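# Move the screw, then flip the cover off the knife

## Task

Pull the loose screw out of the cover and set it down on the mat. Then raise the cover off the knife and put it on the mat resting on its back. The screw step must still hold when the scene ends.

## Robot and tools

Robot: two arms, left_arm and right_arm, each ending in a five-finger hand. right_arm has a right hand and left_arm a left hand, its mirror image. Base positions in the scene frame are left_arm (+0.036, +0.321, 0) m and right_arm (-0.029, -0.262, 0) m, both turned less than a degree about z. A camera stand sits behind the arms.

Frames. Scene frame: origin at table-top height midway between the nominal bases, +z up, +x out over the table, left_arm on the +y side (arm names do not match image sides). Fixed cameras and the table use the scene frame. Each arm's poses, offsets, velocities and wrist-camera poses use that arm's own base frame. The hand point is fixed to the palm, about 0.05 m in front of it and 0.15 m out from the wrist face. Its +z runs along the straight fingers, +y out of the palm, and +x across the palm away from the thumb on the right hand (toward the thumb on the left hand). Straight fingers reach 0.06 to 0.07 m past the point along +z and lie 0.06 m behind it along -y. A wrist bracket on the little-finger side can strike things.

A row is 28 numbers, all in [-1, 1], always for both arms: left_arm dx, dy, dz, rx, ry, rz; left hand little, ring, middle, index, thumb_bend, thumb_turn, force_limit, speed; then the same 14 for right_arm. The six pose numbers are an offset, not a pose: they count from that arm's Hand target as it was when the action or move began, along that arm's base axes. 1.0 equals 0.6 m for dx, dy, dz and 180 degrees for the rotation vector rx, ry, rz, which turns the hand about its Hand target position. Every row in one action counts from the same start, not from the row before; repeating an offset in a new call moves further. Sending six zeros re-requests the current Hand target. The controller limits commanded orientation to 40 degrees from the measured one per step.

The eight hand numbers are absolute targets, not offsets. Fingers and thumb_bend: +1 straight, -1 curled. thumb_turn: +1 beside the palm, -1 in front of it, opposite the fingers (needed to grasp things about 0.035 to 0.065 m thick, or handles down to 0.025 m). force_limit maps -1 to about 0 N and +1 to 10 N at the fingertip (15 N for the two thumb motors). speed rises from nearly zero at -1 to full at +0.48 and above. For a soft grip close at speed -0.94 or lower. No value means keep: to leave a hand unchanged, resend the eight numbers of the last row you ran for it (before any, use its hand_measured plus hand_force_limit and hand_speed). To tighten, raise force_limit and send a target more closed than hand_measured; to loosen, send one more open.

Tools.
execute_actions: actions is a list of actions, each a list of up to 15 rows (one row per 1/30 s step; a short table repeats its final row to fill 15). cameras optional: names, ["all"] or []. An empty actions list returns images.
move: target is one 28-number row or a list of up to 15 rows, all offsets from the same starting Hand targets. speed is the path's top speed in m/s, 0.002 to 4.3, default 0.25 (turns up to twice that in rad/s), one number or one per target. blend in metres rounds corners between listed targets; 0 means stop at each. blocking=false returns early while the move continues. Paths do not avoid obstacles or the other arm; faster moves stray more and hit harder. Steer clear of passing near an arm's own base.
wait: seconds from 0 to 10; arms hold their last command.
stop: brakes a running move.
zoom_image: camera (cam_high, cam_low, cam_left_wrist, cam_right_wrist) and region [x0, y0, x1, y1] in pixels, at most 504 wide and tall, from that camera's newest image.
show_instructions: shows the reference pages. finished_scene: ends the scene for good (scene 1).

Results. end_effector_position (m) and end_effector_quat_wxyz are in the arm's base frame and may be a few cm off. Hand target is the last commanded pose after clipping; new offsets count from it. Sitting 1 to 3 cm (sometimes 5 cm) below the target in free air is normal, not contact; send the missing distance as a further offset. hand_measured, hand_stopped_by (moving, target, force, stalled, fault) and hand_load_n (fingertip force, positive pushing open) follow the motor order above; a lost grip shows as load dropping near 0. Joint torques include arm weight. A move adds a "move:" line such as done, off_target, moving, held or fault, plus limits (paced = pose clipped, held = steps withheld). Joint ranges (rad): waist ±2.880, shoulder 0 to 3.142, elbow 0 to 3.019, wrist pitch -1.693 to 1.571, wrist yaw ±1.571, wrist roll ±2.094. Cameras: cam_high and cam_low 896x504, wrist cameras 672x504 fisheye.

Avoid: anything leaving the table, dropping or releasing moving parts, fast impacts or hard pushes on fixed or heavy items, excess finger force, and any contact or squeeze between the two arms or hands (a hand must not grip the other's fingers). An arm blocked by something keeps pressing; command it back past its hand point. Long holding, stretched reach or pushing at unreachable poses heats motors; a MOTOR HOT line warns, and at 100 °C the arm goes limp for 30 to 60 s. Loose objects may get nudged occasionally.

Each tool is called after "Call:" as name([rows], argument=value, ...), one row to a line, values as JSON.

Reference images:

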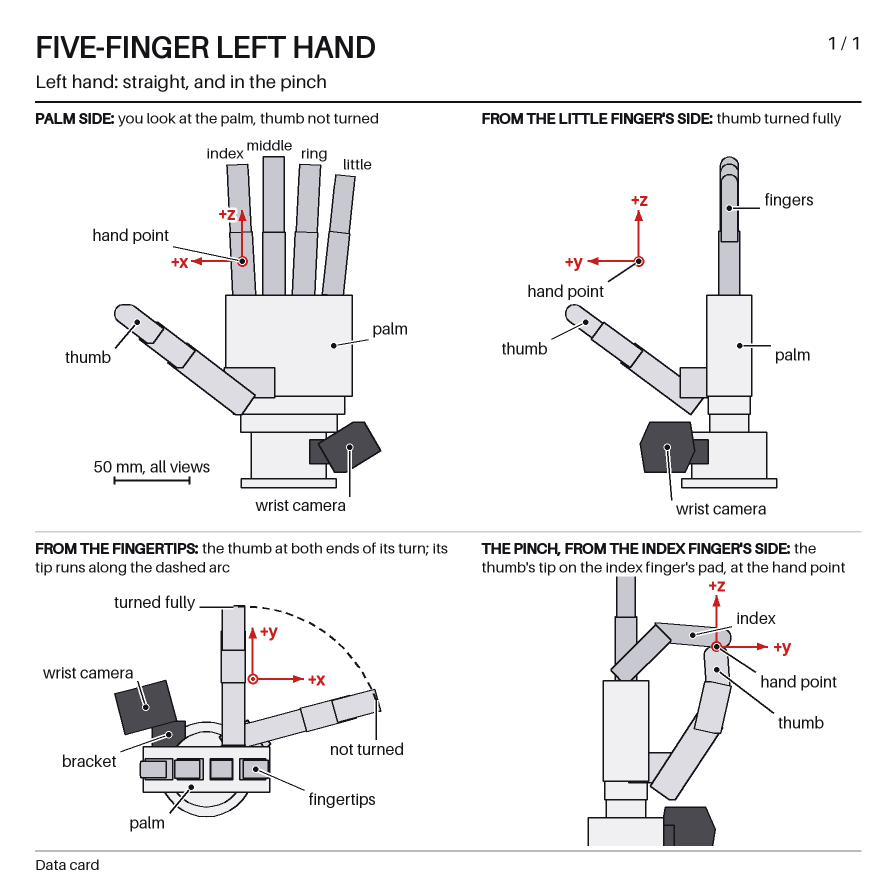

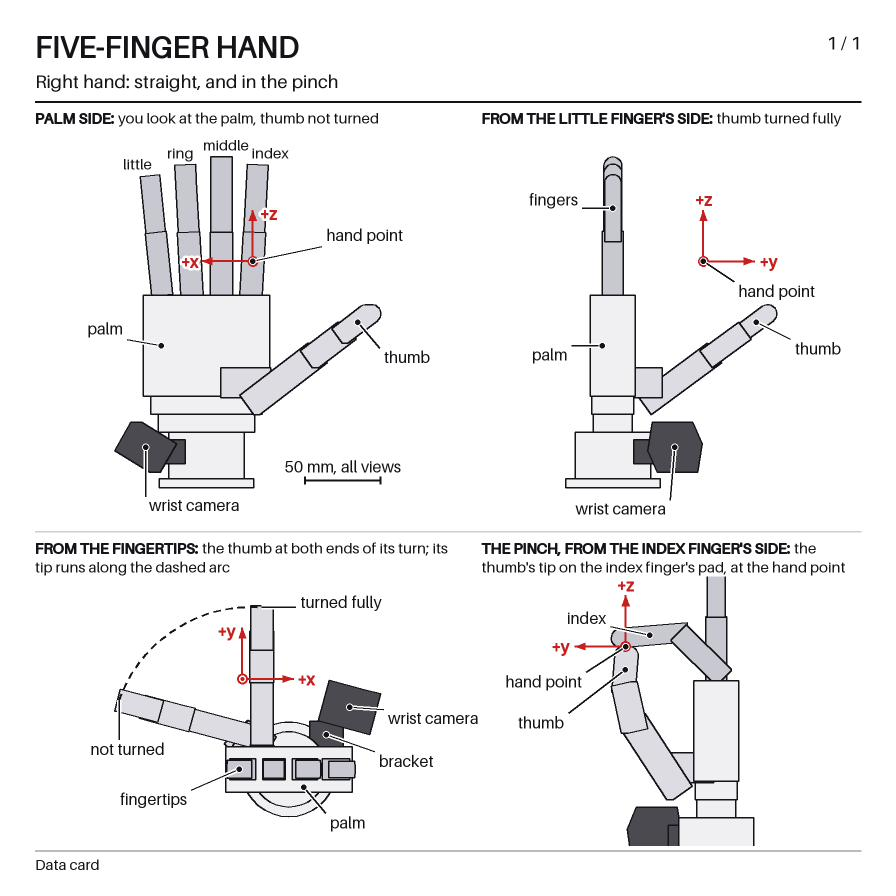

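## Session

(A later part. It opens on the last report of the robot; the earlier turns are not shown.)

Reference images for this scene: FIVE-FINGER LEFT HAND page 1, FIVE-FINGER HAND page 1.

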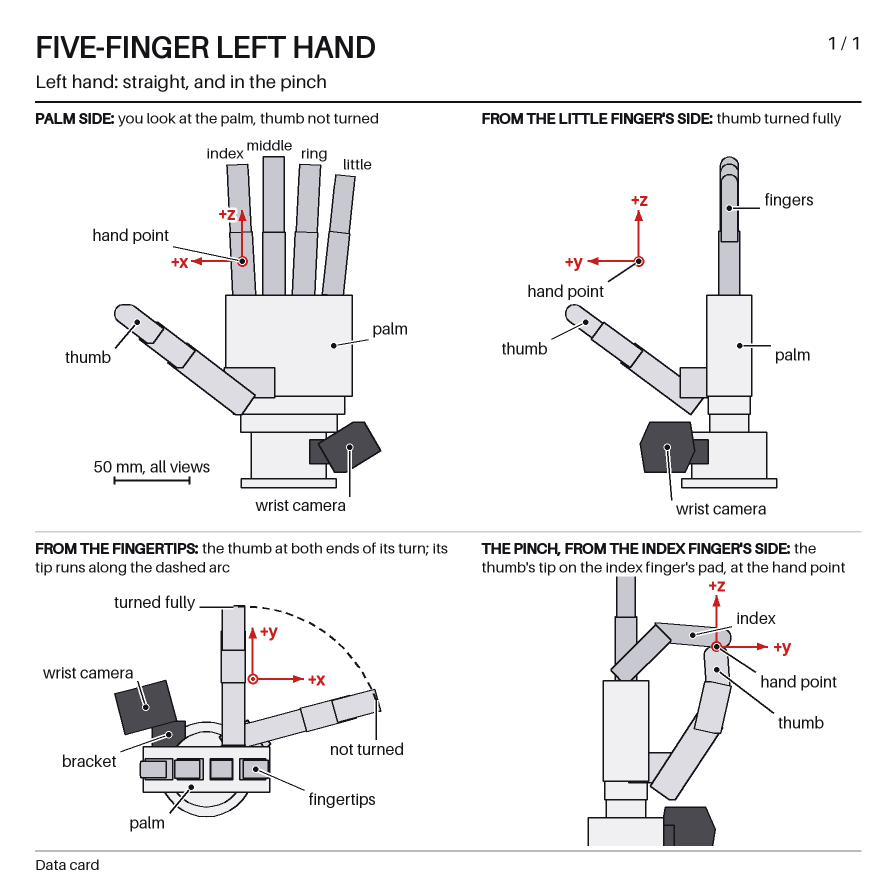

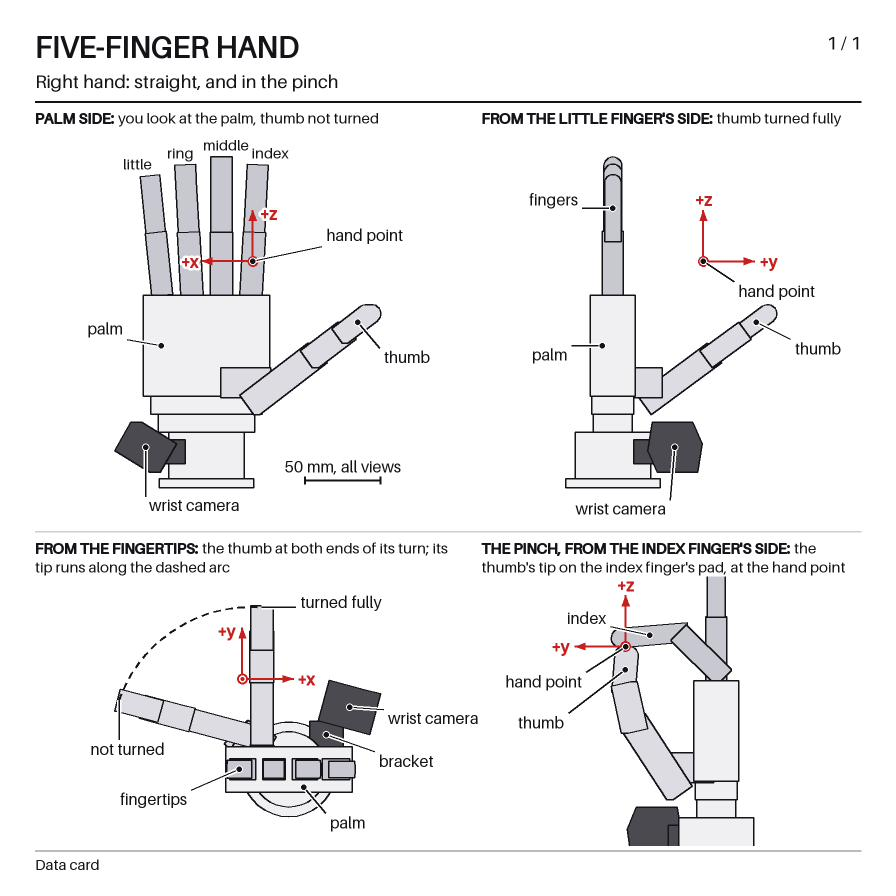

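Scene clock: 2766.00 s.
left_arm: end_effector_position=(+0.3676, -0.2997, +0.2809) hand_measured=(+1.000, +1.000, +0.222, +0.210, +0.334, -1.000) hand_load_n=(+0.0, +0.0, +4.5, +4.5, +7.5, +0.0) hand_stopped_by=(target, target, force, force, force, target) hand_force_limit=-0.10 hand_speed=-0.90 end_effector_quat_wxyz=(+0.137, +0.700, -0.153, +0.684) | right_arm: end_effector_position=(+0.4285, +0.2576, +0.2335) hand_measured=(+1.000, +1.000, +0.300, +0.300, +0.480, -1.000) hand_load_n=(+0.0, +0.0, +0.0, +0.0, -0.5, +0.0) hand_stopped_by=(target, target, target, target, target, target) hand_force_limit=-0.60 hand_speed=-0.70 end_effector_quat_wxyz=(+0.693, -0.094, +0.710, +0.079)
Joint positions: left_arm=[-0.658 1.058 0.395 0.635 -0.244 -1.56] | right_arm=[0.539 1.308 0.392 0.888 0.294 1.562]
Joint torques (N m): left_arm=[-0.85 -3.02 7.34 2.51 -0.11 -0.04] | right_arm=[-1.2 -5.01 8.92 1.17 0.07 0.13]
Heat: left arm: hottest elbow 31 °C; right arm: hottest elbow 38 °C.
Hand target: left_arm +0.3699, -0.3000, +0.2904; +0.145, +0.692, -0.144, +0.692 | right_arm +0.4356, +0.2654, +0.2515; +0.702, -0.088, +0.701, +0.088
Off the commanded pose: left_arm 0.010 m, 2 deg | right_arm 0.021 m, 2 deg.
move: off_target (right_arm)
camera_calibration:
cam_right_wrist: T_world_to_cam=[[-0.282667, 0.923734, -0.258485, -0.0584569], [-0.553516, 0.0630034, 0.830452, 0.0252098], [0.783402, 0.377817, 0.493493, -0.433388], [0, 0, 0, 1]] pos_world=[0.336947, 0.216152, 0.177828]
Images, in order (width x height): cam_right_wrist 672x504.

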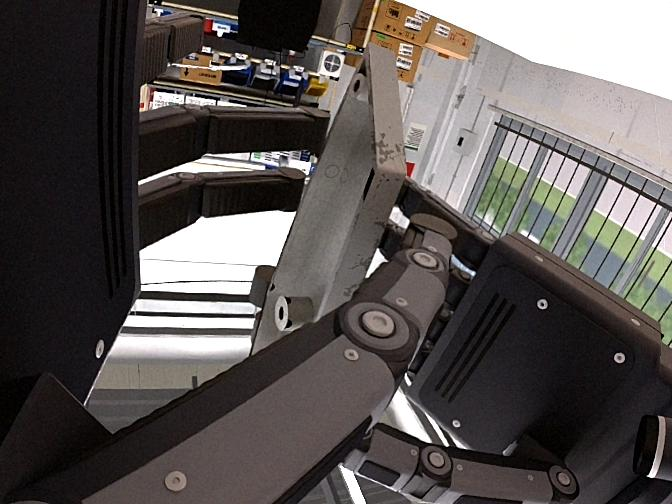

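Call:
move(target=[0,0,0,0,0,0,1,1,-0.05,0.0,0.1,-1,-0.1,-0.9,-0.003,-0.001,0.01,0,0,0,1,1,0.3,0.3,0.48,-1,-0.6,-0.7], speed=0.04, cameras=["cam_right_wrist"])

Scene clock: 2768.93 s.
left_arm: end_effector_position=(+0.3676, -0.2997, +0.2809) hand_measured=(+1.000, +1.000, +0.222, +0.210, +0.334, -1.000) hand_load_n=(+0.0, +0.0, +4.5, +4.5, +7.5, +0.0) hand_stopped_by=(target, target, force, force, force, target) hand_force_limit=-0.10 hand_speed=-0.90 end_effector_quat_wxyz=(+0.137, +0.700, -0.153, +0.684) | right_arm: end_effector_position=(+0.4275, +0.2570, +0.2344) hand_measured=(+1.000, +1.000, +0.300, +0.300, +0.480, -1.000) hand_load_n=(+0.0, +0.0, +0.0, +0.0, +0.0, +0.0) hand_stopped_by=(target, target, target, target, target, target) hand_force_limit=-0.60 hand_speed=-0.70 end_effector_quat_wxyz=(+0.690, -0.095, +0.713, +0.078)
Joint positions: left_arm=[-0.658 1.058 0.395 0.635 -0.244 -1.56] | right_arm=[0.539 1.29 0.393 0.86 0.295 1.562]
Joint torques (N m): left_arm=[-0.85 -3.08 7.32 2.51 -0.11 -0.04] | right_arm=[-1.08 -5.54 9.16 1.33 0.11 0.12]
Heat: left arm: hottest elbow 31 °C; right arm: hottest elbow 39 °C.
Hand target: left_arm +0.3699, -0.3000, +0.2904; +0.145, +0.692, -0.144, +0.692 | right_arm +0.4339, +0.2647, +0.2576; +0.702, -0.088, +0.701, +0.088
Off the commanded pose: left_arm 0.010 m, 2 deg | right_arm 0.025 m, 2 deg.
move: off_target (right_arm)
camera_calibration:
cam_right_wrist: T_world_to_cam=[[-0.284544, 0.92252, -0.260751, -0.0562299], [-0.54641, 0.0674206, 0.8348, 0.018792], [0.787699, 0.380014, 0.48489, -0.433256], [0, 0, 0, 1]] pos_world=[0.335544, 0.21525, 0.179732]
Images, in order (width x height): cam_right_wrist 672x504.

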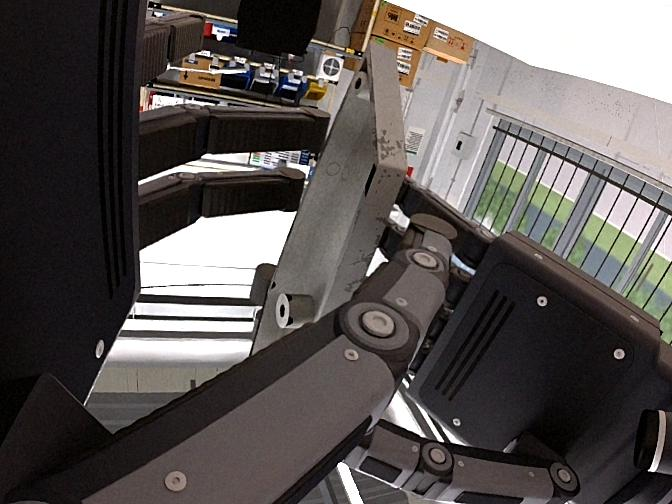

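Call:
move(target=[0,0,0,0,0,0,1,1,-0.05,0.0,0.1,-1,-0.1,-0.9,0,0,0.007,0,0,0,1,1,0.3,0.3,0.48,-1,-0.6,-0.7], speed=0.04, cameras=["cam_right_wrist"])

Scene clock: 2773.67 s.
left_arm: end_effector_position=(+0.3676, -0.2997, +0.2809) hand_measured=(+1.000, +1.000, +0.222, +0.210, +0.334, -1.000) hand_load_n=(+0.0, +0.0, +4.5, +4.0, +7.5, +0.0) hand_stopped_by=(target, target, force, force, force, target) hand_force_limit=-0.10 hand_speed=-0.90 end_effector_quat_wxyz=(+0.137, +0.700, -0.153, +0.684) | right_arm: end_effector_position=(+0.4277, +0.2571, +0.2380) hand_measured=(+1.000, +1.000, +0.300, +0.300, +0.480, -1.000) hand_load_n=(+0.0, +0.0, +0.0, +0.0, +0.0, +0.0) hand_stopped_by=(target, target, target, target, target, target) hand_force_limit=-0.60 hand_speed=-0.70 end_effector_quat_wxyz=(+0.690, -0.095, +0.714, +0.078)
Joint positions: left_arm=[-0.658 1.058 0.395 0.635 -0.244 -1.56] | right_arm=[0.539 1.276 0.397 0.841 0.295 1.562]
Joint torques (N m): left_arm=[-0.79 -3.02 7.34 2.48 -0.11 -0.04] | right_arm=[-0.79 -5.3 9.21 1.21 0.12 0.11]
Heat: left arm: hottest elbow 31 °C; right arm: hottest elbow 39 °C.
Hand target: left_arm +0.3699, -0.3000, +0.2904; +0.145, +0.692, -0.144, +0.692 | right_arm +0.4338, +0.2647, +0.2616; +0.702, -0.088, +0.701, +0.088
Off the commanded pose: left_arm 0.010 m, 2 deg | right_arm 0.026 m, 2 deg.
move: off_target (right_arm)
camera_calibration:
cam_right_wrist: T_world_to_cam=[[-0.284714, 0.922407, -0.260966, -0.0552077], [-0.545858, 0.0677872, 0.835131, 0.0154257], [0.788021, 0.380224, 0.484203, -0.435194], [0, 0, 0, 1]] pos_world=[0.335644, 0.21535, 0.183433]
Images, in order (width x height): cam_right_wrist 672x504.

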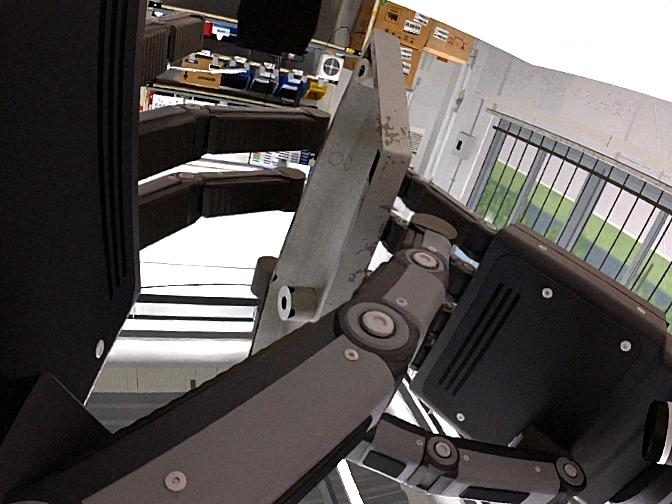

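Call:
execute_actions([
  [[0,0,0,0,0,0,1,1,-0.05,0.0,0.1,-1,-0.1,-0.9,0,0,0,0,0,0,1,1,0.0,0.0,0.48,-1,-0.7,-0.92]],
  [[0,0,0,0,0,0,1,1,-0.05,0.0,0.1,-1,-0.1,-0.9,0,0,0,0,0,0,1,1,0.0,0.0,0.48,-1,-0.7,-0.92]],
  [[0,0,0,0,0,0,1,1,-0.05,0.0,0.1,-1,-0.1,-0.9,0,0,0,0,0,0,1,1,0.0,0.0,0.2,-1,-0.7,-0.92]],
  [[0,0,0,0,0,0,1,1,-0.05,0.0,0.1,-1,-0.1,-0.9,0,0,0,0,0,0,1,1,0.0,0.0,0.2,-1,-0.7,-0.92]],
  [[0,0,0,0,0,0,1,1,-0.05,0.0,0.1,-1,-0.1,-0.9,0,0,0,0,0,0,1,1,0.0,0.0,0.2,-1,-0.7,-0.92]],
], cameras=["cam_right_wrist", "cam_left_wrist"])

Scene clock: 2780.53 s.
left_arm: end_effector_position=(+0.3673, -0.2999, +0.2811) hand_measured=(+1.000, +1.000, +0.222, +0.210, +0.334, -1.000) hand_load_n=(+0.0, +0.0, +3.5, +4.5, +8.0, +1.0) hand_stopped_by=(target, target, force, force, force, target) hand_force_limit=-0.10 hand_speed=-0.90 end_effector_quat_wxyz=(+0.139, +0.700, -0.153, +0.683) | right_arm: end_effector_position=(+0.4284, +0.2565, +0.2381) hand_measured=(+1.000, +1.000, +0.106, +0.158, +0.386, -1.000) hand_load_n=(+0.0, +0.0, +2.5, +0.0, +2.0, +0.0) hand_stopped_by=(target, target, force, force, force, target) hand_force_limit=-0.70 hand_speed=-0.92 end_effector_quat_wxyz=(+0.690, -0.094, +0.714, +0.076)
Joint positions: left_arm=[-0.658 1.058 0.395 0.635 -0.242 -1.562] | right_arm=[0.539 1.276 0.398 0.839 0.299 1.562]
Joint torques (N m): left_arm=[-0.85 -3.02 7.34 2.51 -0.19 -0.03] | right_arm=[-0.97 -5.54 9.18 1.25 -0.09 0.13]
Heat: left arm: hottest elbow 31 °C; right arm: hottest elbow 39 °C.
Hand target: left_arm +0.3699, -0.3000, +0.2904; +0.145, +0.692, -0.144, +0.692 | right_arm +0.4339, +0.2647, +0.2617; +0.702, -0.088, +0.701, +0.088
Off the commanded pose: left_arm 0.010 m, 2 deg | right_arm 0.026 m, 3 deg.
camera_calibration:
cam_left_wrist: T_world_to_cam=[[0.38032, 0.894498, 0.23501, 0.0564547], [-0.498, -0.016055, 0.867028, -0.0585966], [0.779328, -0.446783, 0.439354, -0.43217], [0, 0, 0, 1]] pos_world=[0.28615, -0.244526, 0.227413]
cam_right_wrist: T_world_to_cam=[[-0.280948, 0.923482, -0.261246, -0.056302], [-0.5451, 0.0704946, 0.835402, 0.0147398], [0.789895, 0.377109, 0.483585, -0.435405], [0, 0, 0, 1]] pos_world=[0.336141, 0.21515, 0.183533]
Images, in order (width x height): cam_left_wrist 672x504, cam_right_wrist 672x504.

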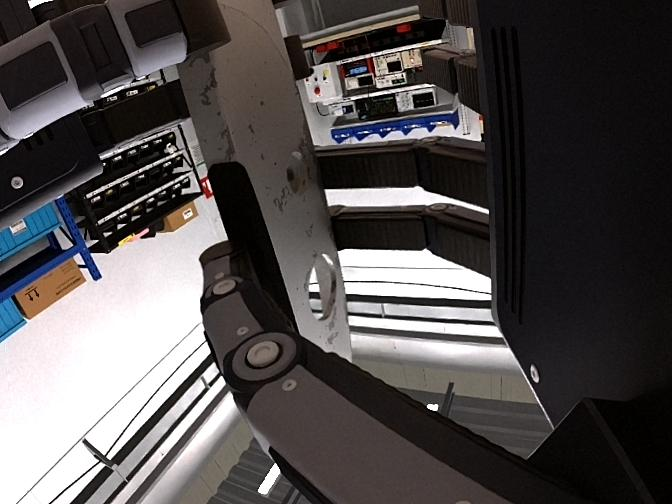

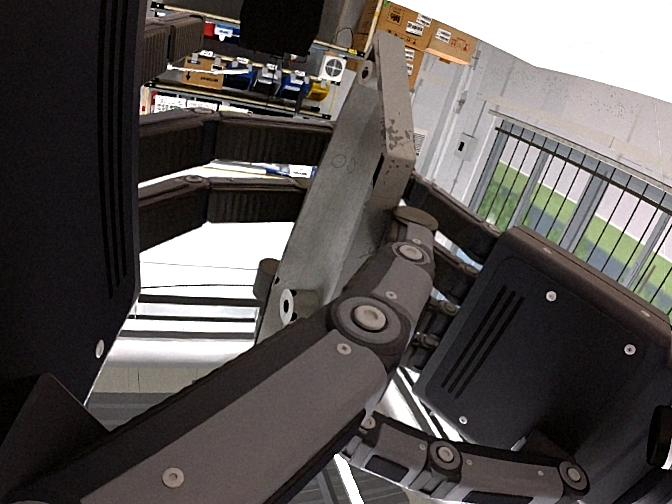

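Call:
zoom_image(camera="cam_right_wrist", region=[340, 120, 480, 260])

Call:
zoom_image(camera="cam_right_wrist", region=[220, 80, 400, 260])

Call:
zoom_image(camera="cam_left_wrist", region=[130, 0, 370, 220])

Scaled by 3.600 from the camera's 672x504 image, which has a finer 960x720 frame.

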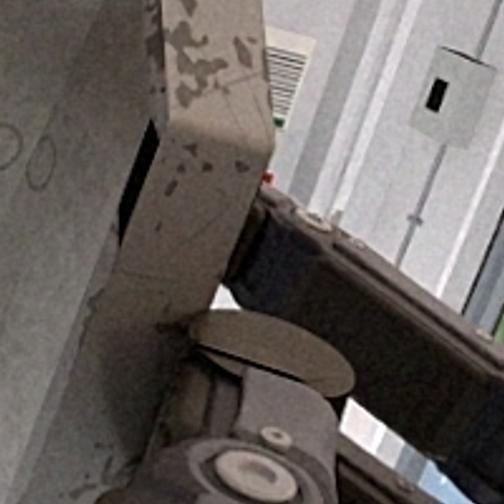

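Scaled by 2.800 from the camera's 672x504 image, which has a finer 960x720 frame.

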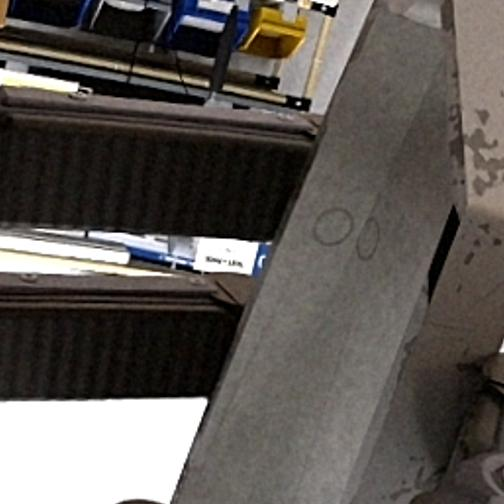

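Scaled by 2.100 from the camera's 672x504 image, which has a finer 960x720 frame.

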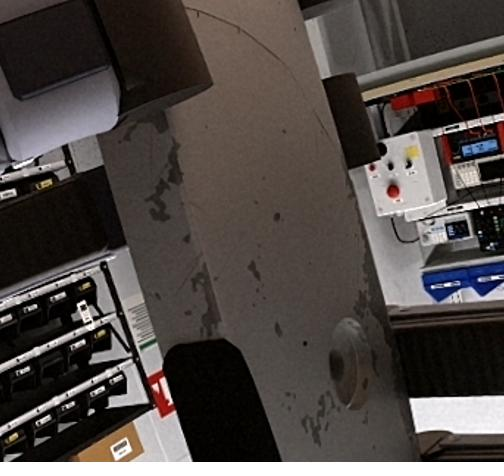

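Call:
move([
  [0,0,0,0,0,0,1,1,-0.05,0.0,0.1,-1,-0.1,-0.9,0,0,0,0,0,0,1,1,0.25,0.28,0.47,-1,-0.6,-0.7],
  [0,0,0,0,0,0,1,1,-0.05,0.0,0.1,-1,-0.1,-0.9,-0.002,-0.025,0,0,0,0,1,1,0.25,0.28,0.47,-1,-0.6,-0.7],
], speed=0.04, cameras=["cam_right_wrist"])

Scene clock: 2808.23 s.
left_arm: end_effector_position=(+0.3675, -0.2997, +0.2811) hand_measured=(+1.000, +1.000, +0.222, +0.210, +0.334, -1.000) hand_load_n=(+0.0, +0.0, +4.5, +4.5, +7.5, +0.0) hand_stopped_by=(target, target, force, force, force, target) hand_force_limit=-0.10 hand_speed=-0.90 end_effector_quat_wxyz=(+0.138, +0.700, -0.153, +0.684) | right_arm: end_effector_position=(+0.4284, +0.2514, +0.2486) hand_measured=(+1.000, +1.000, +0.250, +0.280, +0.470, -1.000) hand_load_n=(+0.0, +0.0, +0.0, +0.0, -0.5, -0.5) hand_stopped_by=(target, target, target, target, target, target) hand_force_limit=-0.60 hand_speed=-0.70 end_effector_quat_wxyz=(+0.696, -0.095, +0.707, +0.084)
Joint positions: left_arm=[-0.658 1.058 0.395 0.635 -0.243 -1.562] | right_arm=[0.515 1.252 0.398 0.836 0.262 1.562]
Joint torques (N m): left_arm=[-0.85 -3.08 7.34 2.51 -0.11 -0.03] | right_arm=[-2.43 -5.54 7.77 1.11 -0.24 0.13]
Heat: left arm: hottest elbow 31 °C; right arm: hottest elbow 41 °C.
Hand target: left_arm +0.3699, -0.3000, +0.2904; +0.145, +0.692, -0.144, +0.692 | right_arm +0.4326, +0.2498, +0.2617; +0.702, -0.088, +0.701, +0.088
Off the commanded pose: left_arm 0.010 m, 2 deg | right_arm 0.014 m, 1 deg.
move: off_target (right_arm)
camera_calibration:
cam_right_wrist: T_world_to_cam=[[-0.288375, 0.922749, -0.255683, -0.0467399], [-0.560522, 0.05381, 0.826389, 0.0192551], [0.776308, 0.381626, 0.501704, -0.43828], [0, 0, 0, 1]] pos_world=[0.337555, 0.209352, 0.192024]
Images, in order (width x height): cam_right_wrist 672x504.

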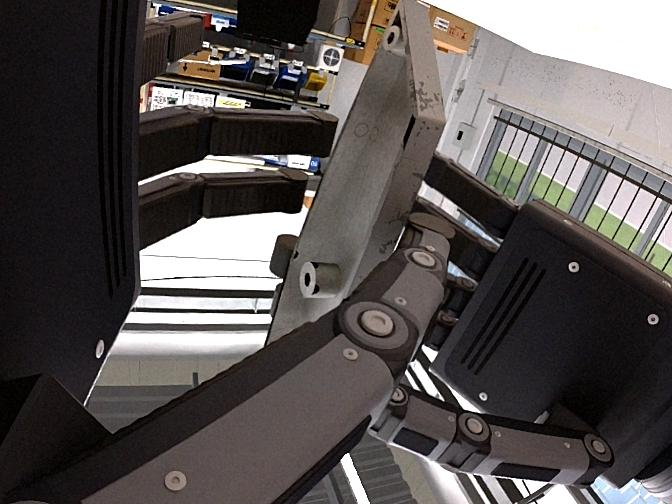

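Call:
move(target=[0,0,0,0,0,0,1,1,-0.05,0.0,0.1,-1,-0.1,-0.9,0.003,0.005,-0.018,0,0,0,1,1,0.25,0.28,0.47,-1,-0.6,-0.7], speed=0.04, cameras=[])

Scene clock: 2811.50 s.
left_arm: end_effector_position=(+0.3675, -0.2997, +0.2811) hand_measured=(+1.000, +1.000, +0.222, +0.210, +0.334, -1.000) hand_load_n=(+0.0, +0.0, +4.5, +4.5, +7.5, +0.0) hand_stopped_by=(target, target, force, force, force, target) hand_force_limit=-0.10 hand_speed=-0.90 end_effector_quat_wxyz=(+0.138, +0.700, -0.153, +0.684) | right_arm: end_effector_position=(+0.4295, +0.2519, +0.2466) hand_measured=(+1.000, +1.000, +0.250, +0.280, +0.470, -1.000) hand_load_n=(+0.0, +0.0, +0.0, +0.0, +0.0, -0.5) hand_stopped_by=(target, target, target, target, target, target) hand_force_limit=-0.60 hand_speed=-0.70 end_effector_quat_wxyz=(+0.697, -0.095, +0.706, +0.084)
Joint positions: left_arm=[-0.658 1.058 0.395 0.635 -0.243 -1.562] | right_arm=[0.515 1.266 0.398 0.853 0.262 1.562]
Joint torques (N m): left_arm=[-0.85 -3.08 7.35 2.51 -0.11 -0.03] | right_arm=[-1.85 -3.19 7.36 2.44 0.03 0.13]
Heat: left arm: hottest elbow 31 °C; right arm: hottest elbow 41 °C.
Hand target: left_arm +0.3699, -0.3000, +0.2904; +0.145, +0.692, -0.144, +0.692 | right_arm +0.4345, +0.2527, +0.2510; +0.702, -0.088, +0.701, +0.088
Off the commanded pose: left_arm 0.010 m, 2 deg | right_arm 0.007 m, 1 deg.
move: done
No camera images: "cameras" was empty.

Call:
move(target=[0,0,0,0,0,0,1,1,-0.05,0.0,0.1,-1,-0.1,-0.9,-0.001,0.003,-0.009,0,0,0,1,1,0.25,0.28,0.47,-1,-0.6,-0.7], speed=0.04, cameras=[])

Scene clock: 2814.50 s.
left_arm: end_effector_position=(+0.3675, -0.2997, +0.2811) hand_measured=(+1.000, +1.000, +0.222, +0.210, +0.334, -1.000) hand_load_n=(+0.0, +0.0, +5.0, +4.5, +7.5, +0.0) hand_stopped_by=(target, target, force, force, force, target) hand_force_limit=-0.10 hand_speed=-0.90 end_effector_quat_wxyz=(+0.138, +0.700, -0.153, +0.684) | right_arm: end_effector_position=(+0.4313, +0.2519, +0.2441) hand_measured=(+1.000, +1.000, +0.250, +0.280, +0.470, -1.000) hand_load_n=(+0.0, +0.0, +0.0, +0.0, +0.0, +0.0) hand_stopped_by=(target, target, target, target, target, target) hand_force_limit=-0.60 hand_speed=-0.70 end_effector_quat_wxyz=(+0.699, -0.092, +0.704, +0.083)
Joint positions: left_arm=[-0.658 1.058 0.395 0.635 -0.243 -1.562] | right_arm=[0.515 1.286 0.398 0.878 0.266 1.562]
Joint torques (N m): left_arm=[-0.91 -3.08 7.35 2.5 -0.11 -0.03] | right_arm=[-1.44 -3.43 6.9 2.51 0.11 0.13]
Heat: left arm: hottest elbow 31 °C; right arm: hottest elbow 41 °C.
Hand target: left_arm +0.3699, -0.3000, +0.2904; +0.145, +0.692, -0.144, +0.692 | right_arm +0.4339, +0.2545, +0.2455; +0.702, -0.088, +0.701, +0.088
Off the commanded pose: left_arm 0.010 m, 2 deg | right_arm 0.004 m, 1 deg.
move: done
No camera images: "cameras" was empty.

Call:
move(target=[0,0,0,0,0,0,1,1,-0.05,0.0,0.1,-1,-0.1,-0.9,-0.007,0.003,-0.009,0,0,0,1,1,0.25,0.28,0.47,-1,-0.6,-0.7], speed=0.04, cameras=["cam_right_wrist"])

Scene clock: 2817.27 s.
left_arm: end_effector_position=(+0.3676, -0.2996, +0.2811) hand_measured=(+1.000, +1.000, +0.222, +0.210, +0.334, -1.000) hand_load_n=(+0.0, +0.0, +4.5, +4.5, +7.5, +0.0) hand_stopped_by=(target, target, force, force, force, target) hand_force_limit=-0.10 hand_speed=-0.90 end_effector_quat_wxyz=(+0.138, +0.700, -0.153, +0.684) | right_arm: end_effector_position=(+0.4309, +0.2532, +0.2446) hand_measured=(+1.000, +1.000, +0.250, +0.280, +0.470, -1.000) hand_load_n=(+0.0, +0.0, +0.0, +0.0, +0.0, -0.5) hand_stopped_by=(target, target, target, target, target, target) hand_force_limit=-0.60 hand_speed=-0.70 end_effector_quat_wxyz=(+0.703, -0.089, +0.701, +0.083)
Joint positions: left_arm=[-0.658 1.058 0.395 0.635 -0.244 -1.562] | right_arm=[0.522 1.298 0.397 0.903 0.278 1.562]
Joint torques (N m): left_arm=[-0.79 -3.08 7.32 2.51 -0.11 -0.03] | right_arm=[-0.97 -3.02 5.97 2.41 0.1 0.13]
Heat: left arm: hottest elbow 31 °C; right arm: hottest elbow 40 °C.
Hand target: left_arm +0.3699, -0.3000, +0.2904; +0.145, +0.692, -0.144, +0.692 | right_arm +0.4297, +0.2563, +0.2403; +0.702, -0.088, +0.701, +0.088
Off the commanded pose: left_arm 0.010 m, 2 deg | right_arm 0.006 m, 1 deg.
move: done
camera_calibration:
cam_right_wrist: T_world_to_cam=[[-0.275995, 0.927621, -0.251686, -0.0562825], [-0.57402, 0.0509522, 0.817255, 0.0326663], [0.770926, 0.370031, 0.51841, -0.437836], [0, 0, 0, 1]] pos_world=[0.340756, 0.212557, 0.186116]
Images, in order (width x height): cam_right_wrist 672x504.

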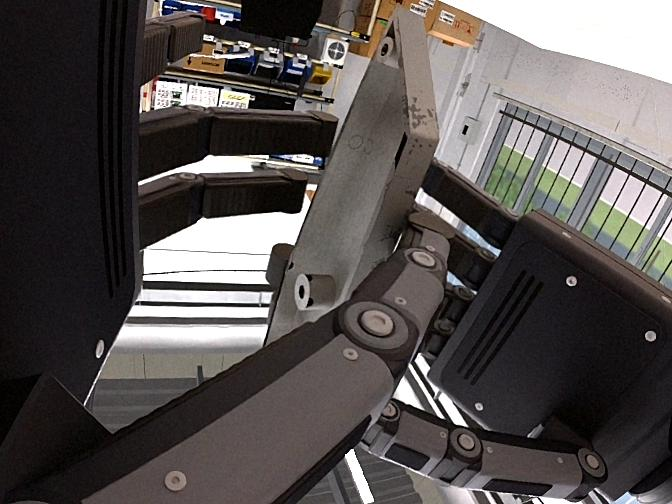

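Call:
move(target=[0,0,0,0,0,0,1,1,-0.05,0.0,0.1,-1,-0.1,-0.9,-0.007,0.0,-0.009,0,0,0,1,1,0.25,0.28,0.47,-1,-0.6,-0.7], speed=0.04, cameras=[])

Scene clock: 2820.47 s.
left_arm: end_effector_position=(+0.3676, -0.2996, +0.2811) hand_measured=(+1.000, +1.000, +0.222, +0.210, +0.334, -1.000) hand_load_n=(+0.0, +0.0, +4.5, +4.5, +7.5, +0.0) hand_stopped_by=(target, target, force, force, force, target) hand_force_limit=-0.10 hand_speed=-0.90 end_effector_quat_wxyz=(+0.138, +0.700, -0.153, +0.684) | right_arm: end_effector_position=(+0.4268, +0.2533, +0.2389) hand_measured=(+1.000, +1.000, +0.250, +0.280, +0.470, -1.000) hand_load_n=(+0.0, +0.0, +0.0, +0.0, -0.5, -0.5) hand_stopped_by=(target, target, target, target, target, target) hand_force_limit=-0.60 hand_speed=-0.70 end_effector_quat_wxyz=(+0.703, -0.089, +0.701, +0.083)
Joint positions: left_arm=[-0.658 1.058 0.395 0.635 -0.244 -1.562] | right_arm=[0.53 1.309 0.382 0.928 0.285 1.562]
Joint torques (N m): left_arm=[-0.85 -3.08 7.32 2.5 -0.11 -0.02] | right_arm=[-1.08 -3.43 5.71 2.45 0.12 0.12]
Heat: left arm: hottest elbow 31 °C; right arm: hottest elbow 40 °C.
Hand target: left_arm +0.3699, -0.3000, +0.2904; +0.145, +0.692, -0.144, +0.692 | right_arm +0.4255, +0.2563, +0.2348; +0.702, -0.088, +0.701, +0.088
Off the commanded pose: left_arm 0.010 m, 2 deg | right_arm 0.005 m, 1 deg.
move: done
No camera images: "cameras" was empty.

Call:
execute_actions([
  [[0,0,0,0,0,0,1,1,-0.05,0.0,0.1,-1,-0.1,-0.9,0,0,0,0,0,0,1,1,0.0,0.0,0.47,-1,-0.7,-0.92]],
  [[0,0,0,0,0,0,1,1,-0.05,0.0,0.1,-1,-0.1,-0.9,0,0,0,0,0,0,1,1,0.0,0.0,0.47,-1,-0.7,-0.92]],
  [[0,0,0,0,0,0,1,1,-0.05,0.0,0.1,-1,-0.1,-0.9,0,0,0,0,0,0,1,1,0.0,0.0,0.15,-1,-0.7,-0.92]],
  [[0,0,0,0,0,0,1,1,-0.05,0.0,0.1,-1,-0.1,-0.9,0,0,0,0,0,0,1,1,0.0,0.0,0.15,-1,-0.7,-0.92]],
  [[0,0,0,0,0,0,1,1,-0.05,0.0,0.1,-1,-0.1,-0.9,0,0,0,0,0,0,1,1,0.0,0.0,0.15,-1,-0.7,-0.92]],
], cameras=["cam_right_wrist", "cam_left_wrist"])

Scene clock: 2829.43 s.
left_arm: end_effector_position=(+0.3674, -0.2999, +0.2811) hand_measured=(+1.000, +1.000, +0.222, +0.210, +0.334, -1.000) hand_load_n=(+0.0, +0.0, +4.0, +4.5, +8.0, +0.5) hand_stopped_by=(target, target, force, force, force, target) hand_force_limit=-0.10 hand_speed=-0.90 end_effector_quat_wxyz=(+0.139, +0.700, -0.153, +0.683) | right_arm: end_effector_position=(+0.4272, +0.2527, +0.2386) hand_measured=(+1.000, +1.000, +0.116, +0.170, +0.384, -1.000) hand_load_n=(+0.0, +0.0, +2.5, +0.0, +3.0, +0.0) hand_stopped_by=(target, target, force, force, force, target) hand_force_limit=-0.70 hand_speed=-0.92 end_effector_quat_wxyz=(+0.703, -0.088, +0.701, +0.082)
Joint positions: left_arm=[-0.658 1.058 0.395 0.635 -0.242 -1.562] | right_arm=[0.53 1.31 0.382 0.928 0.289 1.562]
Joint torques (N m): left_arm=[-0.85 -3.08 7.35 2.51 -0.16 -0.03] | right_arm=[-0.91 -3.31 5.81 2.45 -0.04 0.12]
Heat: left arm: hottest elbow 31 °C; right arm: hottest elbow 40 °C.
Hand target: left_arm +0.3699, -0.3000, +0.2904; +0.145, +0.692, -0.144, +0.692 | right_arm +0.4255, +0.2563, +0.2347; +0.702, -0.088, +0.701, +0.088
Off the commanded pose: left_arm 0.010 m, 2 deg | right_arm 0.006 m, 1 deg.
camera_calibration:
cam_left_wrist: T_world_to_cam=[[0.379963, 0.894649, 0.235012, 0.0564654], [-0.497985, -0.0162609, 0.867033, -0.0586008], [0.779512, -0.446473, 0.439343, -0.432178], [0, 0, 0, 1]] pos_world=[0.286251, -0.244425, 0.227413]
cam_right_wrist: T_world_to_cam=[[-0.273042, 0.928437, -0.251897, -0.0598144], [-0.572995, 0.0533742, 0.817819, 0.0343783], [0.772739, 0.367635, 0.517416, -0.431566], [0, 0, 0, 1]] pos_world=[0.336854, 0.212357, 0.180117]
Images, in order (width x height): cam_left_wrist 672x504, cam_right_wrist 672x504.

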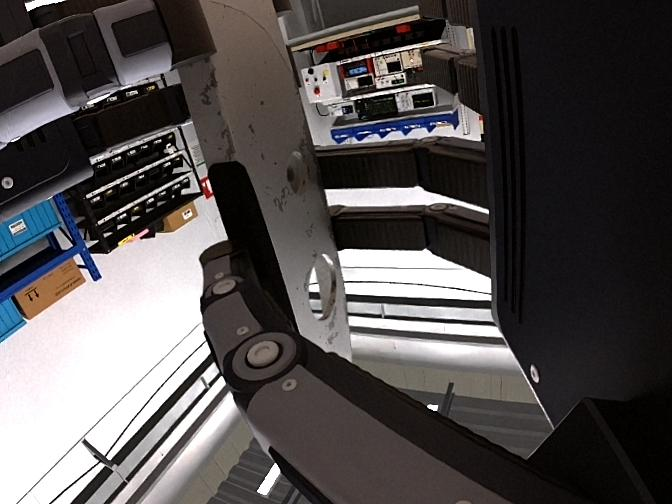

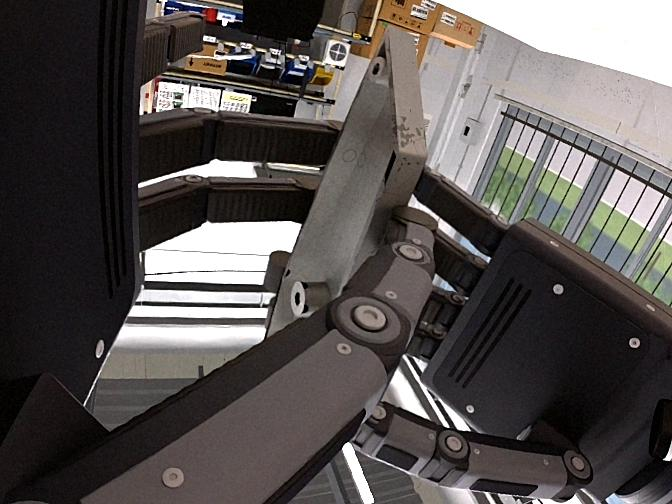

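Call:
zoom_image(camera="cam_right_wrist", region=[340, 120, 480, 260])

Call:
zoom_image(camera="cam_left_wrist", region=[130, 0, 370, 220])

Call:
zoom_image(camera="cam_right_wrist", region=[220, 80, 400, 260])

Scaled by 3.600 from the camera's 672x504 image, which has a finer 960x720 frame.

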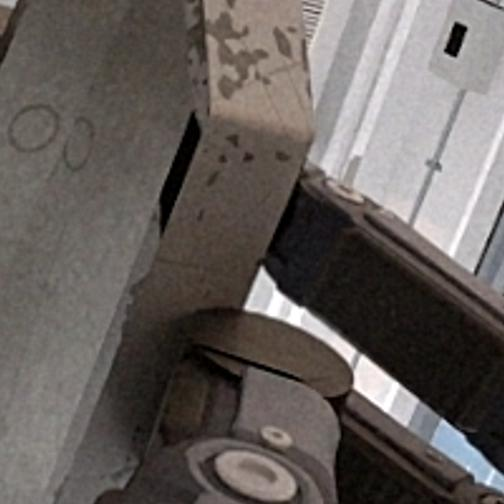

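Scaled by 2.100 from the camera's 672x504 image, which has a finer 960x720 frame.

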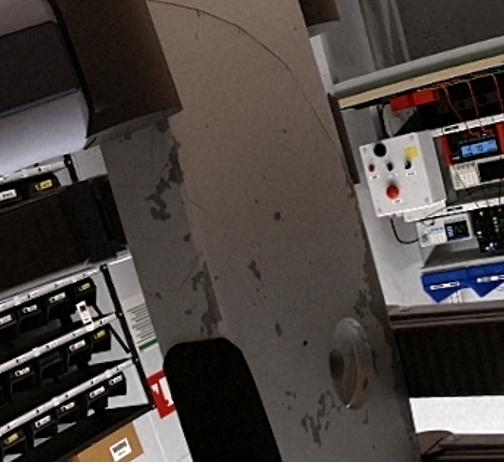

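Scaled by 2.800 from the camera's 672x504 image, which has a finer 960x720 frame.

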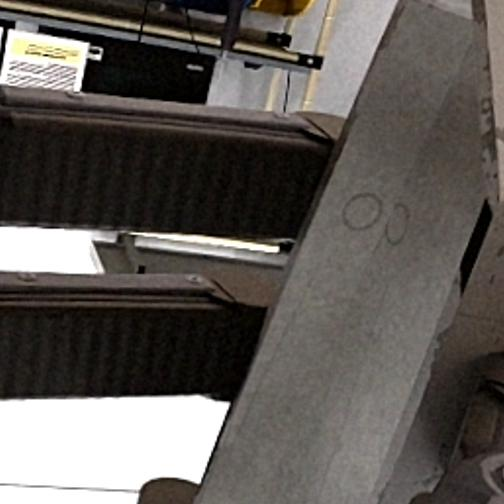

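Call:
execute_actions([
  [[0,0,0,0,0,0,1,1,-0.05,0.0,0.1,-1,-0.1,-0.9,0,0,0,0,0,0,1,1,-0.1,-0.05,0.1,-1,-0.3,-0.93]],
  [[0,0,0,0,0,0,1,1,-0.05,0.0,0.1,-1,-0.1,-0.9,0,0,0,0,0,0,1,1,-0.1,-0.05,0.1,-1,-0.3,-0.93]],
  [[0,0,0,0,0,0,1,1,-0.05,0.0,0.1,-1,-0.1,-0.9,0,0,0,0,0,0,1,1,-0.1,-0.05,0.1,-1,-0.3,-0.93]],
], cameras=["cam_right_wrist", "cam_left_wrist"])

Scene clock: 2841.13 s.
left_arm: end_effector_position=(+0.3674, -0.2999, +0.2811) hand_measured=(+1.000, +1.000, +0.222, +0.210, +0.334, -1.000) hand_load_n=(+0.5, +0.0, +4.0, +4.5, +8.0, +1.0) hand_stopped_by=(target, target, force, force, force, target) hand_force_limit=-0.10 hand_speed=-0.90 end_effector_quat_wxyz=(+0.139, +0.700, -0.153, +0.683) | right_arm: end_effector_position=(+0.4272, +0.2527, +0.2386) hand_measured=(+1.000, +1.000, +0.112, +0.158, +0.380, -1.000) hand_load_n=(+0.0, +0.0, +3.5, +3.5, +6.0, -0.5) hand_stopped_by=(target, target, force, force, force, target) hand_force_limit=-0.30 hand_speed=-0.93 end_effector_quat_wxyz=(+0.703, -0.088, +0.701, +0.082)
Joint positions: left_arm=[-0.658 1.058 0.395 0.635 -0.242 -1.562] | right_arm=[0.53 1.31 0.382 0.928 0.289 1.562]
Joint torques (N m): left_arm=[-0.85 -3.08 7.34 2.5 -0.16 -0.02] | right_arm=[-0.91 -3.43 5.79 2.41 -0.06 0.13]
Heat: left arm: hottest elbow 31 °C; right arm: hottest elbow 40 °C.
Hand target: left_arm +0.3699, -0.3000, +0.2904; +0.145, +0.692, -0.144, +0.692 | right_arm +0.4255, +0.2563, +0.2347; +0.702, -0.088, +0.701, +0.088
Off the commanded pose: left_arm 0.010 m, 2 deg | right_arm 0.006 m, 1 deg.
camera_calibration:
cam_left_wrist: T_world_to_cam=[[0.379963, 0.894649, 0.235012, 0.0564654], [-0.497985, -0.0162609, 0.867033, -0.0586008], [0.779512, -0.446473, 0.439343, -0.432178], [0, 0, 0, 1]] pos_world=[0.286251, -0.244425, 0.227413]
cam_right_wrist: T_world_to_cam=[[-0.273042, 0.928437, -0.251897, -0.0598144], [-0.572995, 0.0533742, 0.817819, 0.0343783], [0.772739, 0.367635, 0.517416, -0.431566], [0, 0, 0, 1]] pos_world=[0.336854, 0.212357, 0.180117]
Images, in order (width x height): cam_left_wrist 672x504, cam_right_wrist 672x504.

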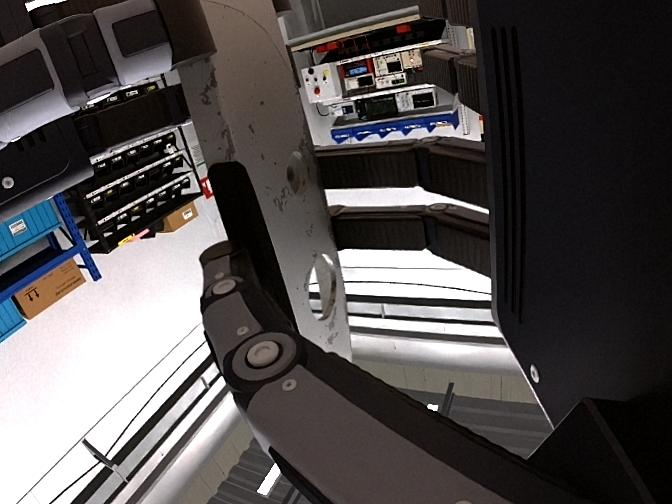

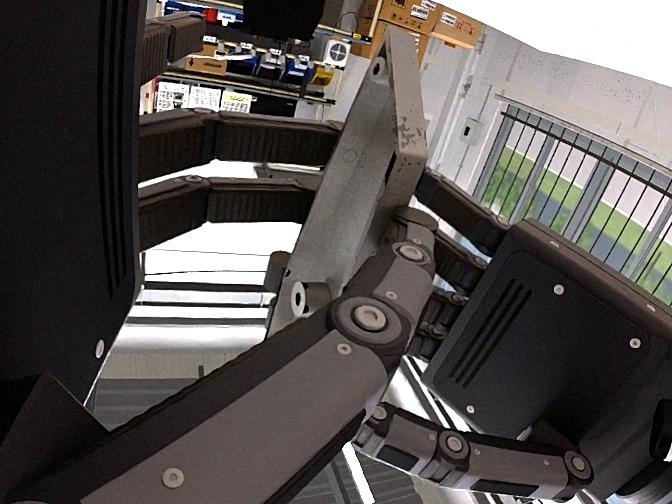

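Call:
execute_actions([
  [[0,0,0,0,0,0,1,1,-0.05,0.0,0.1,-1,-0.1,-0.9,0,0,0,0,0,0,1,1,-0.15,-0.1,0.05,-1,-0.1,-0.93]],
  [[0,0,0,0,0,0,1,1,-0.05,0.0,0.1,-1,-0.1,-0.9,0,0,0,0,0,0,1,1,-0.15,-0.1,0.05,-1,-0.1,-0.93]],
])

Scene clock: 2846.43 s.
left_arm: end_effector_position=(+0.3673, -0.3000, +0.2811) hand_measured=(+1.000, +1.000, +0.222, +0.210, +0.334, -1.000) hand_load_n=(+0.5, +0.0, +3.5, +4.5, +8.0, +1.0) hand_stopped_by=(target, target, force, force, force, target) hand_force_limit=-0.10 hand_speed=-0.90 end_effector_quat_wxyz=(+0.139, +0.700, -0.154, +0.683) | right_arm: end_effector_position=(+0.4273, +0.2526, +0.2386) hand_measured=(+1.000, +1.000, +0.108, +0.152, +0.380, -1.000) hand_load_n=(+0.0, +0.0, +4.5, +5.0, +7.0, -0.5) hand_stopped_by=(target, target, force, force, force, target) hand_force_limit=-0.10 hand_speed=-0.93 end_effector_quat_wxyz=(+0.703, -0.088, +0.701, +0.082)
Joint positions: left_arm=[-0.658 1.058 0.395 0.635 -0.241 -1.562] | right_arm=[0.53 1.31 0.382 0.928 0.289 1.562]
Joint torques (N m): left_arm=[-0.85 -3.02 7.34 2.51 -0.19 -0.03] | right_arm=[-0.91 -3.25 5.78 2.41 -0.07 0.11]
Heat: left arm: hottest elbow 31 °C; right arm: hottest elbow 39 °C.
Hand target: left_arm +0.3699, -0.3000, +0.2904; +0.145, +0.692, -0.144, +0.692 | right_arm +0.4255, +0.2563, +0.2348; +0.702, -0.088, +0.701, +0.088
Off the commanded pose: left_arm 0.010 m, 2 deg | right_arm 0.006 m, 1 deg.

Call:
execute_actions([
  [[0,0,0,0,0,0,1,1,0.35,0.35,0.42,-1,-0.1,-0.85,0,0,0,0,0,0,1,1,-0.15,-0.1,0.05,-1,-0.1,-0.93]],
  [[0,0,0,0,0,0,1,1,0.35,0.35,0.42,-1,-0.1,-0.85,0,0,0,0,0,0,1,1,-0.15,-0.1,0.05,-1,-0.1,-0.93]],
  [[0,0,0,0,0,0,1,1,0.35,0.35,0.42,-1,-0.1,-0.85,0,0,0,0,0,0,1,1,-0.15,-0.1,0.05,-1,-0.1,-0.93]],
], cameras=["cam_right_wrist", "cam_left_wrist"])

Scene clock: 2856.63 s.
left_arm: end_effector_position=(+0.3675, -0.2997, +0.2820) hand_measured=(+1.000, +1.000, +0.350, +0.350, +0.420, -1.000) hand_load_n=(+0.0, +0.0, -0.5, +0.0, +0.0, +0.0) hand_stopped_by=(target, target, target, target, target, target) hand_force_limit=-0.10 hand_speed=-0.85 end_effector_quat_wxyz=(+0.139, +0.699, -0.152, +0.685) | right_arm: end_effector_position=(+0.4276, +0.2526, +0.2374) hand_measured=(+1.000, +1.000, +0.108, +0.152, +0.380, -1.000) hand_load_n=(+0.0, +0.0, +4.0, +4.0, +8.0, -1.0) hand_stopped_by=(target, target, force, force, force, target) hand_force_limit=-0.10 hand_speed=-0.93 end_effector_quat_wxyz=(+0.702, -0.088, +0.702, +0.081)
Joint positions: left_arm=[-0.658 1.058 0.395 0.638 -0.243 -1.562] | right_arm=[0.53 1.312 0.382 0.928 0.29 1.562]
Joint torques (N m): left_arm=[-0.85 -3.08 7.32 2.39 -0.11 -0.02] | right_arm=[-0.91 -3.6 5.75 2.43 -0.11 0.12]
Heat: left arm: hottest elbow 31 °C; right arm: hottest elbow 39 °C.
Hand target: left_arm +0.3699, -0.3000, +0.2904; +0.145, +0.692, -0.144, +0.692 | right_arm +0.4255, +0.2563, +0.2346; +0.702, -0.088, +0.701, +0.088
Off the commanded pose: left_arm 0.009 m, 2 deg | right_arm 0.005 m, 1 deg.
camera_calibration:
cam_left_wrist: T_world_to_cam=[[0.378317, 0.895555, 0.234217, 0.0571561], [-0.50041, -0.0150047, 0.865658, -0.0577624], [0.778759, -0.444698, 0.442468, -0.432581], [0, 0, 0, 1]] pos_world=[0.286348, -0.244421, 0.228019]
cam_right_wrist: T_world_to_cam=[[-0.27223, 0.928701, -0.251804, -0.0603331], [-0.570869, 0.0547792, 0.819212, 0.033963], [0.774596, 0.366761, 0.515254, -0.431306], [0, 0, 0, 1]] pos_world=[0.337052, 0.212357, 0.179217]
Images, in order (width x height): cam_left_wrist 672x504, cam_right_wrist 672x504.

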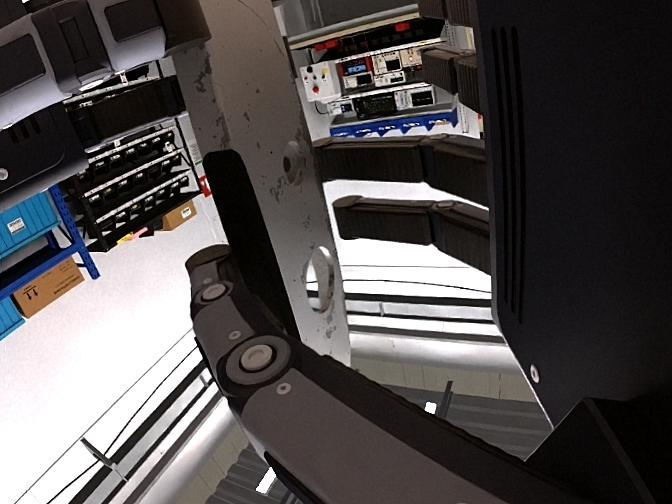

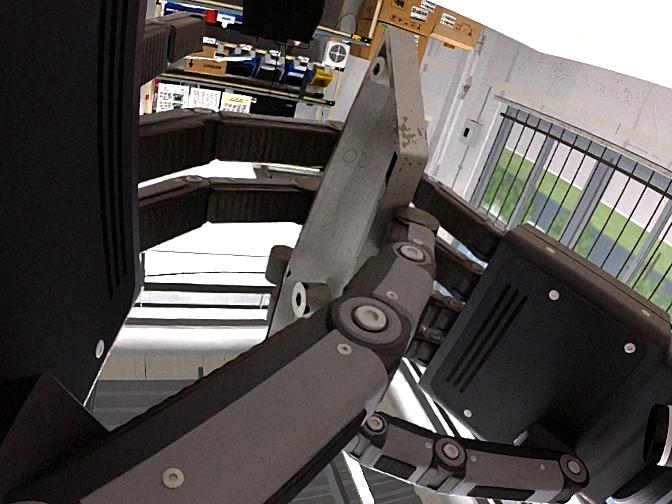

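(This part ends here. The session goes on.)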